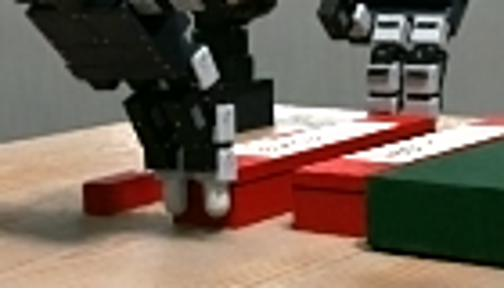

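Request:
{"api": "execute_actions", "payload": {
  "actions": [
    [[0,0.04,0,0,0,0,1,0,1,0.7,1,0,1,0.7,-0.48,0,-0.74,0,0.714,0.678,0.226,0.168,0.7,-0.6,0,-0.04,0,0,0,0,1,0,1,0.7,1,0,1,0.7,-0.48,0,-0.74,0,0.714,0.678,0.226,0.168,0.7,-0.6]],
    [[0.012,0.04,0,0,0,0,1,0,1,0.7,1,0,1,0.7,-0.48,0,-0.74,0,0.714,0.678,0.226,0.168,0.7,-0.6,0.012,-0.04,0,0,0,0,1,0,1,0.7,1,0,1,0.7,-0.48,0,-0.74,0,0.714,0.678,0.226,0.168,0.7,-0.6]],
    [[0.012,0.045,0,0,0,0,1,0,1,0.7,1,0,1,0.7,-0.48,0,-0.74,0,0.714,0.678,0.226,0.168,0.7,-0.6,0.012,-0.045,0,0,0,0,1,0,1,0.7,1,0,1,0.7,-0.48,0,-0.74,0,0.714,0.678,0.226,0.168,0.7,-0.6]]
  ]
}}

Request:
{"api": "execute_actions", "payload": {
  "actions": [
    [[0,0,0.05,0,0,0,1,0,1,0.7,1,0,1,0.7,-0.48,0,-0.74,0,0.714,0.678,0.226,0.168,0.7,-0.6,0,0,0.05,0,0,0,1,0,1,0.7,1,0,1,0.7,-0.48,0,-0.74,0,0.714,0.678,0.226,0.168,0.7,-0.6]],
    [[0,0,0.05,0,0,0,1,0,1,0.7,1,0,1,0.7,-0.48,0,-0.74,0,0.714,0.678,0.226,0.168,0.7,-0.6,0,0,0.05,0,0,0,1,0,1,0.7,1,0,1,0.7,-0.48,0,-0.74,0,0.714,0.678,0.226,0.168,0.7,-0.6]],
    [[0,0,0.03,0,0,0,1,0,1,0.7,1,0,1,0.7,-0.48,0,-0.74,0,0.714,0.678,0.226,0.168,0.7,-0.6,0,0,0.03,0,0,0,1,0,1,0.7,1,0,1,0.7,-0.48,0,-0.74,0,0.714,0.678,0.226,0.168,0.7,-0.6]]
  ],
  "cameras": ["cam_head_left"]
}}

Request:
{"api": "execute_actions", "payload": {
  "actions": [
    [[0,0,-0.04,0,0,0,1,0,1,0.7,1,0,1,0.7,-0.48,0,-0.74,0,0.714,0.678,0.226,0.168,0.7,-0.6,0,0,-0.04,0,0,0,1,0,1,0.7,1,0,1,0.7,-0.48,0,-0.74,0,0.714,0.678,0.226,0.168,0.7,-0.6]],
    [[0,0,-0.03,0,0,0,1,0,1,0.7,1,0,1,0.7,-0.48,0,-0.74,0,0.714,0.678,0.226,0.168,0.7,-0.6,0,0,-0.03,0,0,0,1,0,1,0.7,1,0,1,0.7,-0.48,0,-0.74,0,0.714,0.678,0.226,0.168,0.7,-0.6]]
  ]
}}

Scene clock: 82.03 s.
left_arm: end_effector_position=(+0.3467, +0.1725, +0.1952) hand_goal=(+1.000, +0.000, +1.000, +0.700, +1.000, +0.000, +1.000, +0.700, -0.480, +0.000, -0.740, +0.000, +0.714, +0.678, +0.226, +0.168) hand_measured=(+1.000, +0.002, +1.000, +0.702, +1.000, +0.004, +1.000, +0.704, -0.458, +0.000, -0.728, +0.004, +0.720, +0.678, +0.224, +0.168) hand_current_ma=(+0, +0, +0, +0, +0, +0, +0, +0, +10, +0, +3, +0, +1, +0, +0, +0) hand_state=(goal, goal, goal, goal, goal, goal, goal, goal, blocked, goal, goal, goal, goal, goal, goal, goal) hand_current_limit=0.70 hand_speed=-0.60 end_effector_quat_wxyz=(+0.423, +0.906, +0.008, -0.009) | right_arm: end_effector_position=(+0.3699, -0.1762, +0.1894) hand_goal=(+1.000, +0.000, +1.000, +0.700, +1.000, +0.000, +1.000, +0.700, -0.480, +0.000, -0.740, +0.000, +0.714, +0.678, +0.226, +0.168) hand_measured=(+1.000, +0.000, +1.000, +0.698, +1.000, +0.004, +1.000, +0.702, -0.458, +0.000, -0.728, +0.002, +0.720, +0.678, +0.222, +0.168) hand_current_ma=(+0, +0, +0, -2, +0, +6, +0, +5, +77, +0, +32, +6, +12, -1, -10, -1) hand_state=(goal, goal, goal, goal, goal, goal, goal, goal, blocked, goal, goal, goal, goal, goal, goal, goal) hand_current_limit=0.70 hand_speed=-0.60 end_effector_quat_wxyz=(-0.008, +0.005, +0.906, +0.423)
Joint positions: left_arm=[0.161 1.465 0.756 -1.067 0.857 1.81] | right_arm=[-0.292 1.486 0.882 -1.25 -0.838 -1.92]
Joint torques (N m): left_arm=[2.2 -8.47 8.69 -0.35 0.84 0.41] | right_arm=[-0.91 -6.65 9.39 -0.8 -1.16 -0.14]
Heat: left arm: hottest wrist yaw 48 °C; right arm: hottest wrist yaw 50 °C.
Hand target: left_arm +0.3601, +0.1768, +0.2003; +0.422, +0.906, +0.002, +0.000 | right_arm +0.3810, -0.1818, +0.1951; +0.000, -0.001, +0.907, +0.421
Off the commanded pose: left_arm 0.015 m, 1 deg | right_arm 0.014 m, 1 deg.

Scene clock: 83.73 s.
left_arm: end_effector_position=(+0.3501, +0.1731, +0.2597) hand_goal=(+1.000, +0.000, +1.000, +0.700, +1.000, +0.000, +1.000, +0.700, -0.480, +0.000, -0.740, +0.000, +0.714, +0.678, +0.226, +0.168) hand_measured=(+1.000, +0.002, +1.000, +0.702, +1.000, +0.004, +1.000, +0.704, -0.458, +0.000, -0.728, +0.004, +0.720, +0.678, +0.224, +0.168) hand_current_ma=(+0, +0, +0, +0, +0, +0, +0, +0, +10, +0, +3, +0, +1, +0, +0, +0) hand_state=(goal, goal, goal, goal, goal, goal, goal, goal, blocked, goal, goal, goal, goal, goal, goal, goal) hand_current_limit=0.70 hand_speed=-0.60 end_effector_quat_wxyz=(+0.426, +0.904, +0.015, -0.026) | right_arm: end_effector_position=(+0.3735, -0.1771, +0.2572) hand_goal=(+1.000, +0.000, +1.000, +0.700, +1.000, +0.000, +1.000, +0.700, -0.480, +0.000, -0.740, +0.000, +0.714, +0.678, +0.226, +0.168) hand_measured=(+1.000, +0.000, +1.000, +0.698, +1.000, +0.004, +1.000, +0.702, -0.458, +0.000, -0.728, +0.002, +0.720, +0.678, +0.222, +0.168) hand_current_ma=(+0, +0, +0, -2, +0, +6, +0, +5, +77, +0, +32, +6, +12, -1, -10, -1) hand_state=(goal, goal, goal, goal, goal, goal, goal, goal, blocked, goal, goal, goal, goal, goal, goal, goal) hand_current_limit=0.70 hand_speed=-0.60 end_effector_quat_wxyz=(-0.020, +0.010, +0.905, +0.426)
Joint positions: left_arm=[0.161 1.372 0.864 -1.306 0.857 1.811] | right_arm=[-0.292 1.411 1.001 -1.473 -0.838 -1.921]
Joint torques (N m): left_arm=[2.2 -10.64 9.74 -0.49 0.84 0.41] | right_arm=[-0.85 -8.29 10.3 -0.92 -1.16 -0.15]
Heat: left arm: hottest wrist yaw 46 °C; right arm: hottest wrist yaw 47 °C.
Hand target: left_arm +0.3602, +0.1768, +0.2783; +0.422, +0.906, +0.002, +0.000 | right_arm +0.3809, -0.1818, +0.2730; +0.000, -0.001, +0.907, +0.421
Off the commanded pose: left_arm 0.021 m, 3 deg | right_arm 0.018 m, 3 deg.
Images, in order (width x height): cam_head_left 672x504.

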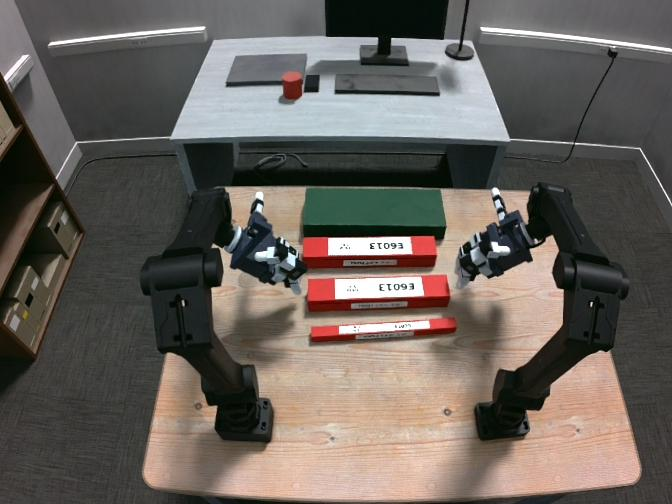

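Scene clock: 84.93 s.
left_arm: end_effector_position=(+0.3584, +0.1744, +0.2410) hand_goal=(+1.000, +0.000, +1.000, +0.700, +1.000, +0.000, +1.000, +0.700, -0.480, +0.000, -0.740, +0.000, +0.714, +0.678, +0.226, +0.168) hand_measured=(+1.000, +0.002, +1.000, +0.702, +1.000, +0.004, +1.000, +0.704, -0.458, +0.000, -0.728, +0.004, +0.720, +0.678, +0.224, +0.168) hand_current_ma=(+0, +0, +0, +0, +0, +0, +0, +0, +10, +0, +3, +0, +1, +0, +0, +0) hand_state=(goal, goal, goal, goal, goal, goal, goal, goal, blocked, goal, goal, goal, goal, goal, goal, goal) hand_current_limit=0.70 hand_speed=-0.60 end_effector_quat_wxyz=(+0.422, +0.906, +0.003, -0.001) | right_arm: end_effector_position=(+0.3798, -0.1786, +0.2370) hand_goal=(+1.000, +0.000, +1.000, +0.700, +1.000, +0.000, +1.000, +0.700, -0.480, +0.000, -0.740, +0.000, +0.714, +0.678, +0.226, +0.168) hand_measured=(+1.000, +0.000, +1.000, +0.698, +1.000, +0.002, +1.000, +0.702, -0.458, +0.000, -0.728, +0.002, +0.720, +0.678, +0.222, +0.168) hand_current_ma=(+0, +0, +0, -2, +0, +6, +0, +5, +77, +0, +32, +6, +12, -1, -10, -1) hand_state=(goal, goal, goal, goal, goal, goal, goal, goal, blocked, goal, goal, goal, goal, goal, goal, goal) hand_current_limit=0.70 hand_speed=-0.60 end_effector_quat_wxyz=(-0.002, +0.001, +0.907, +0.421)
Joint positions: left_arm=[0.161 1.405 0.843 -1.198 0.857 1.813] | right_arm=[-0.292 1.437 0.976 -1.38 -0.838 -1.922]
Joint torques (N m): left_arm=[2.2 -8.59 6.42 0.38 0.85 0.39] | right_arm=[-0.85 -6.83 6.78 0.2 -1.19 -0.13]
Heat: left arm: hottest wrist yaw 45 °C; right arm: hottest wrist yaw 46 °C.
Hand target: left_arm +0.3601, +0.1768, +0.2363; +0.422, +0.906, +0.002, +0.000 | right_arm +0.3810, -0.1818, +0.2311; +0.000, +0.000, +0.907, +0.421
Off the commanded pose: left_arm 0.005 m, 0 deg | right_arm 0.007 m, 0 deg.

Request:
{"api": "execute_actions", "payload": {
  "actions": [
    [[0,0.05,0,0,0,0,1,0,1,0.7,1,0,1,0.7,-0.48,0,-0.74,0,0.714,0.678,0.226,0.168,0.7,-0.6,0,-0.022,0,0,0,0,1,0,1,0.7,1,0,1,0.7,-0.48,0,-0.74,0,0.714,0.678,0.226,0.168,0.7,-0.6]],
    [[0.0525,0,0,0,0,0,1,0,1,0.7,1,0,1,0.7,-0.48,0,-0.74,0,0.714,0.678,0.226,0.168,0.7,-0.6,0.05,0,0,0,0,0,1,0,1,0.7,1,0,1,0.7,-0.48,0,-0.74,0,0.714,0.678,0.226,0.168,0.7,-0.6]],
    [[0.0525,0,0,0,0,0,1,0,1,0.7,1,0,1,0.7,-0.48,0,-0.74,0,0.714,0.678,0.226,0.168,0.7,-0.6,0.05,0,0,0,0,0,1,0,1,0.7,1,0,1,0.7,-0.48,0,-0.74,0,0.714,0.678,0.226,0.168,0.7,-0.6]],
    [[0.0525,0,0,0,0,0,1,0,1,0.7,1,0,1,0.7,-0.48,0,-0.74,0,0.714,0.678,0.226,0.168,0.7,-0.6,0.05,0,0,0,0,0,1,0,1,0.7,1,0,1,0.7,-0.48,0,-0.74,0,0.714,0.678,0.226,0.168,0.7,-0.6]],
    [[0.0525,-0.005,-0.02,0,0,0,1,0,1,0.7,1,0,1,0.7,-0.48,0,-0.74,0,0.714,0.678,0.226,0.168,0.7,-0.6,0.05,0.01,-0.02,0,0,0,1,0,1,0.7,1,0,1,0.7,-0.48,0,-0.74,0,0.714,0.678,0.226,0.168,0.7,-0.6]],
    [[0,-0.005,-0.02,0,0,0,1,0,1,0.7,1,0,1,0.7,-0.48,0,-0.74,0,0.714,0.678,0.226,0.168,0.7,-0.6,0,0.01,-0.02,0,0,0,1,0,1,0.7,1,0,1,0.7,-0.48,0,-0.74,0,0.714,0.678,0.226,0.168,0.7,-0.6]]
  ],
  "cameras": ["cam_head_left","cam_low","cam_high","cam_left_wrist","cam_right_wrist"]
}}

Request:
{"api": "zoom_image", "payload": {
  "camera": "cam_head_left",
  "region": [250, 200, 350, 300]
}}

Request:
{"api": "zoom_image", "payload": {
  "camera": "cam_head_left",
  "region": [400, 200, 500, 300]
}}

Request:
{"api": "zoom_image", "payload": {
  "camera": "cam_low",
  "region": [280, 200, 420, 280]
}}

Scene clock: 90.70 s.
left_arm: end_effector_position=(+0.4740, +0.2034, +0.2122) hand_goal=(+1.000, +0.000, +1.000, +0.700, +1.000, +0.000, +1.000, +0.700, -0.480, +0.000, -0.740, +0.000, +0.714, +0.678, +0.226, +0.168) hand_measured=(+1.000, +0.002, +1.000, +0.702, +1.000, +0.002, +1.000, +0.702, -0.458, +0.000, -0.728, +0.004, +0.720, +0.678, +0.224, +0.168) hand_current_ma=(+0, +0, +0, +0, +0, +0, +0, +0, +10, +0, +3, +0, +1, +0, +0, +0) hand_state=(goal, goal, goal, goal, goal, goal, goal, goal, blocked, goal, goal, goal, goal, goal, goal, goal) hand_current_limit=0.70 hand_speed=-0.60 end_effector_quat_wxyz=(+0.423, +0.906, +0.004, -0.004) | right_arm: end_effector_position=(+0.4905, -0.1866, +0.2091) hand_goal=(+1.000, +0.000, +1.000, +0.700, +1.000, +0.000, +1.000, +0.700, -0.480, +0.000, -0.740, +0.000, +0.714, +0.678, +0.226, +0.168) hand_measured=(+1.000, +0.000, +1.000, +0.698, +1.000, +0.002, +1.000, +0.702, -0.458, +0.000, -0.728, +0.002, +0.720, +0.678, +0.222, +0.168) hand_current_ma=(+0, +0, +0, -2, +0, +5, +0, +5, +77, +0, +32, +6, +12, -1, -10, -1) hand_state=(goal, goal, goal, goal, goal, goal, goal, goal, blocked, goal, goal, goal, goal, goal, goal, goal) hand_current_limit=0.70 hand_speed=-0.60 end_effector_quat_wxyz=(-0.001, +0.001, +0.907, +0.422)
Joint positions: left_arm=[0.182 1.738 1.156 -1.209 0.852 1.846] | right_arm=[-0.254 1.73 1.25 -1.321 -0.849 -1.869]
Joint torques (N m): left_arm=[0.85 -13.27 8.57 0.35 1.01 0.12] | right_arm=[0.62 -10.05 8.94 0.27 -1.36 0.17]
Motor temperatures (°C): left_arm=[32 32 32 28 42 30] | right_arm=[28 27 33 27 42 29]
Heat: left arm: hottest wrist yaw 42 °C; right arm: hottest wrist yaw 42 °C.
Hand target: left_arm +0.4861, +0.2007, +0.2123; +0.422, +0.906, +0.002, +0.000 | right_arm +0.5010, -0.1831, +0.2070; +0.000, +0.000, +0.907, +0.421
Off the commanded pose: left_arm 0.012 m, 0 deg | right_arm 0.011 m, 0 deg.
Images, in order (width x height): cam_head_left 672x504, cam_high 672x504, cam_low 672x504, cam_left_wrist 616x616, cam_right_wrist 616x616.

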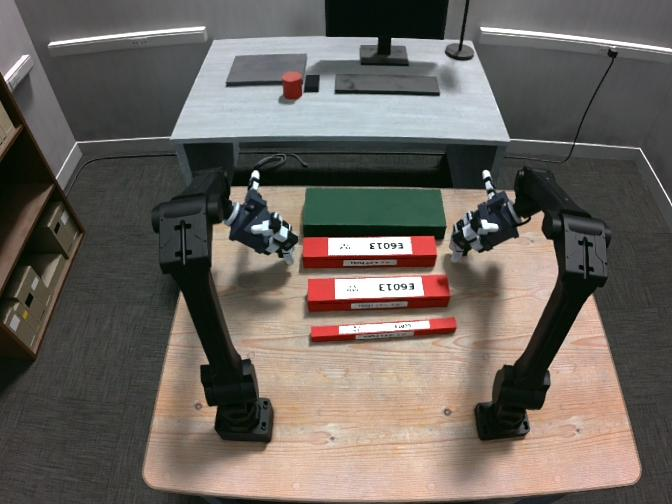

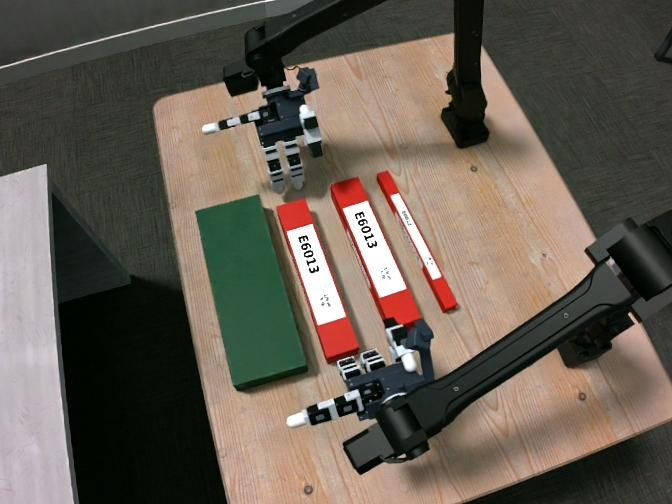

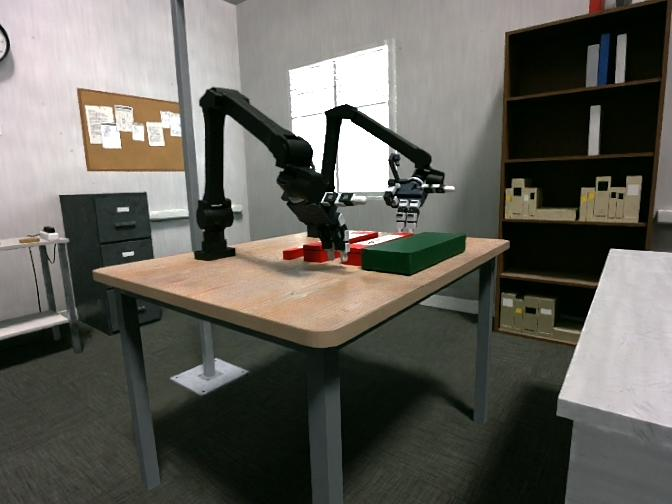

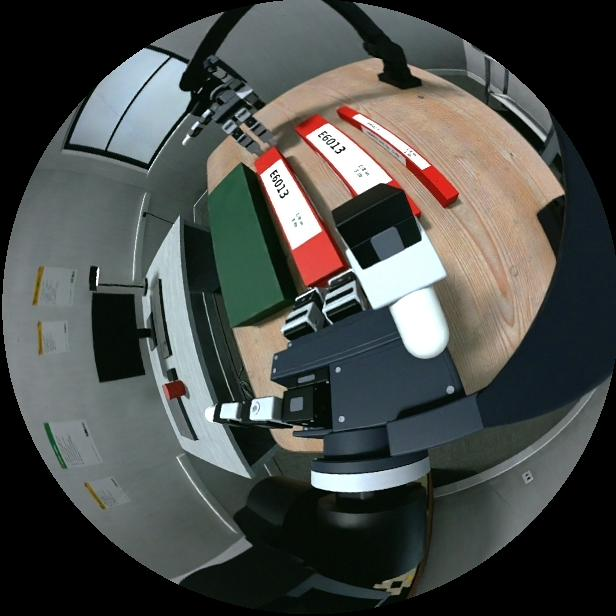

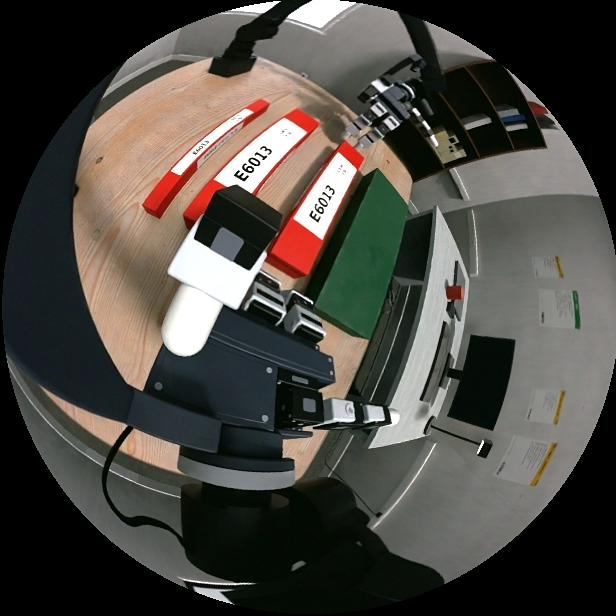

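Scaled by 5.040.

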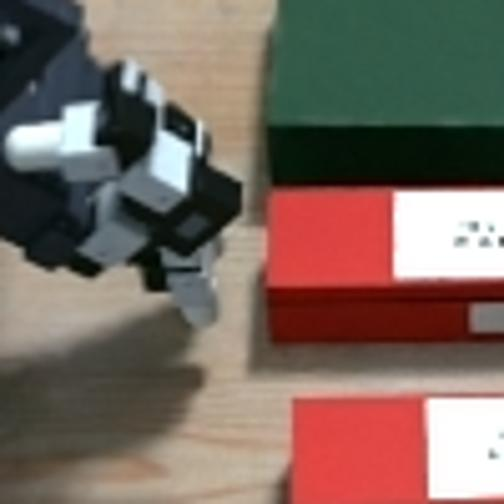

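Scaled by 5.040.

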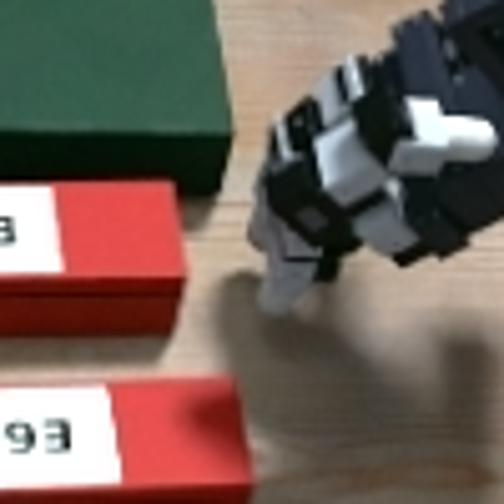

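Scaled by 3.600.

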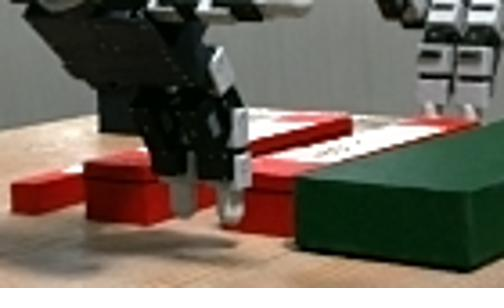

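Request:
{"api": "execute_actions", "payload": {
  "actions": [
    [[0.042,0,-0.01,0,0,0,1,0,1,0.7,1,0,1,0.7,-0.48,0,-0.74,0,0.714,0.678,0.226,0.168,0.7,-0.6,0.04,0,-0.01,0,0,0,1,0,1,0.7,1,0,1,0.7,-0.48,0,-0.74,0,0.714,0.678,0.226,0.168,0.7,-0.6]],
    [[0,-0.03,-0.018,0,0,0,1,0,1,0.7,1,0,1,0.7,-0.48,0,-0.74,0,0.714,0.678,0.226,0.168,0.7,-0.6,0,0.04,-0.015,0,0,0,1,0,1,0.7,1,0,1,0.7,-0.48,0,-0.74,0,0.714,0.678,0.226,0.168,0.7,-0.6]]
  ],
  "cameras": ["cam_head_left","cam_low"]
}}

Request:
{"api": "zoom_image", "payload": {
  "camera": "cam_head_left",
  "region": [250, 200, 350, 300]
}}

Request:
{"api": "zoom_image", "payload": {
  "camera": "cam_head_left",
  "region": [400, 200, 500, 300]
}}

Request:
{"api": "zoom_image", "payload": {
  "camera": "cam_low",
  "region": [280, 200, 420, 280]
}}

Scene clock: 94.27 s.
left_arm: end_effector_position=(+0.5027, +0.1832, +0.2001) hand_goal=(+1.000, +0.000, +1.000, +0.700, +1.000, +0.000, +1.000, +0.700, -0.480, +0.000, -0.740, +0.000, +0.714, +0.678, +0.226, +0.168) hand_measured=(+1.000, +0.002, +1.000, +0.702, +1.000, +0.002, +1.000, +0.702, -0.458, +0.000, -0.728, +0.004, +0.720, +0.678, +0.224, +0.168) hand_current_ma=(+0, +0, +0, +0, +0, +0, +0, +0, +10, +0, +3, +0, +1, +0, +0, +0) hand_state=(goal, goal, goal, goal, goal, goal, goal, goal, blocked, goal, goal, goal, goal, goal, goal, goal) hand_current_limit=0.70 hand_speed=-0.60 end_effector_quat_wxyz=(+0.422, +0.907, -0.002, +0.001) | right_arm: end_effector_position=(+0.5185, -0.1597, +0.1945) hand_goal=(+1.000, +0.000, +1.000, +0.700, +1.000, +0.000, +1.000, +0.700, -0.480, +0.000, -0.740, +0.000, +0.714, +0.678, +0.226, +0.168) hand_measured=(+1.000, +0.000, +1.000, +0.698, +1.000, +0.002, +1.000, +0.702, -0.458, +0.000, -0.728, +0.002, +0.720, +0.678, +0.222, +0.168) hand_current_ma=(+0, +0, +0, -2, +0, +4, +0, +5, +77, +0, +32, +6, +13, -1, -10, -1) hand_state=(goal, goal, goal, goal, goal, goal, goal, goal, blocked, goal, goal, goal, goal, goal, goal, goal) hand_current_limit=0.70 hand_speed=-0.60 end_effector_quat_wxyz=(-0.001, -0.004, +0.907, +0.422)
Joint positions: left_arm=[0.13 1.802 1.213 -1.137 0.86 1.778] | right_arm=[-0.19 1.792 1.298 -1.239 -0.86 -1.785]
Joint torques (N m): left_arm=[1.55 -14.27 7.73 0.47 0.99 0.13] | right_arm=[-0.03 -11.46 7.95 0.44 -1.32 0.18]
Heat: left arm: hottest wrist yaw 40 °C; right arm: hottest wrist yaw 40 °C.
Hand target: left_arm +0.5113, +0.1828, +0.1954; +0.422, +0.906, +0.002, +0.000 | right_arm +0.5250, -0.1590, +0.1921; +0.000, +0.000, +0.907, +0.421
Off the commanded pose: left_arm 0.010 m, 0 deg | right_arm 0.007 m, 0 deg.
Images, in order (width x height): cam_head_left 672x504, cam_low 672x504.

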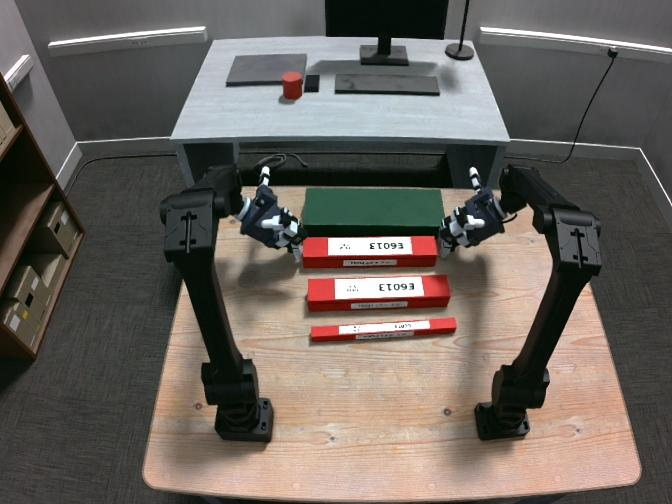

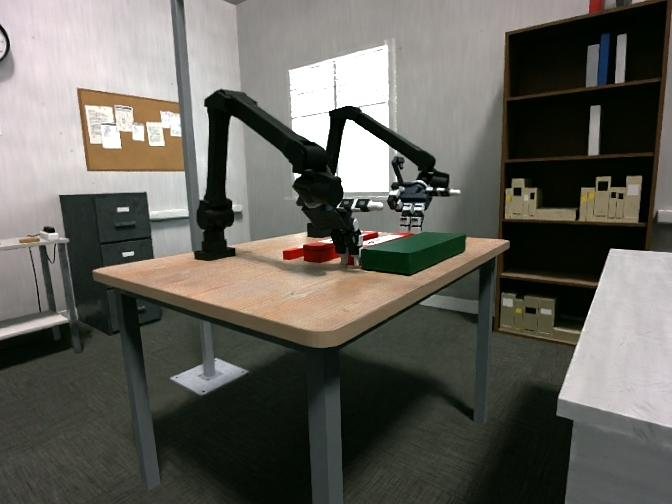

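Scaled by 5.040.

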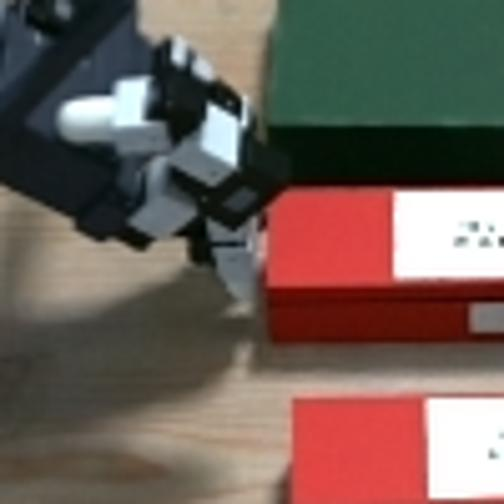

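Scaled by 5.040.

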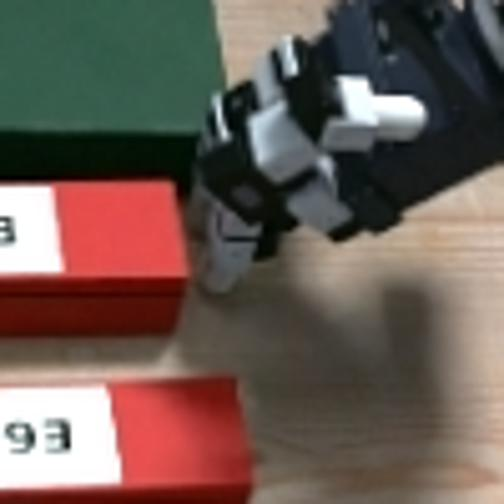

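Scaled by 3.600.

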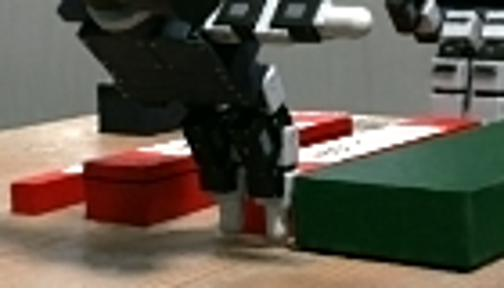

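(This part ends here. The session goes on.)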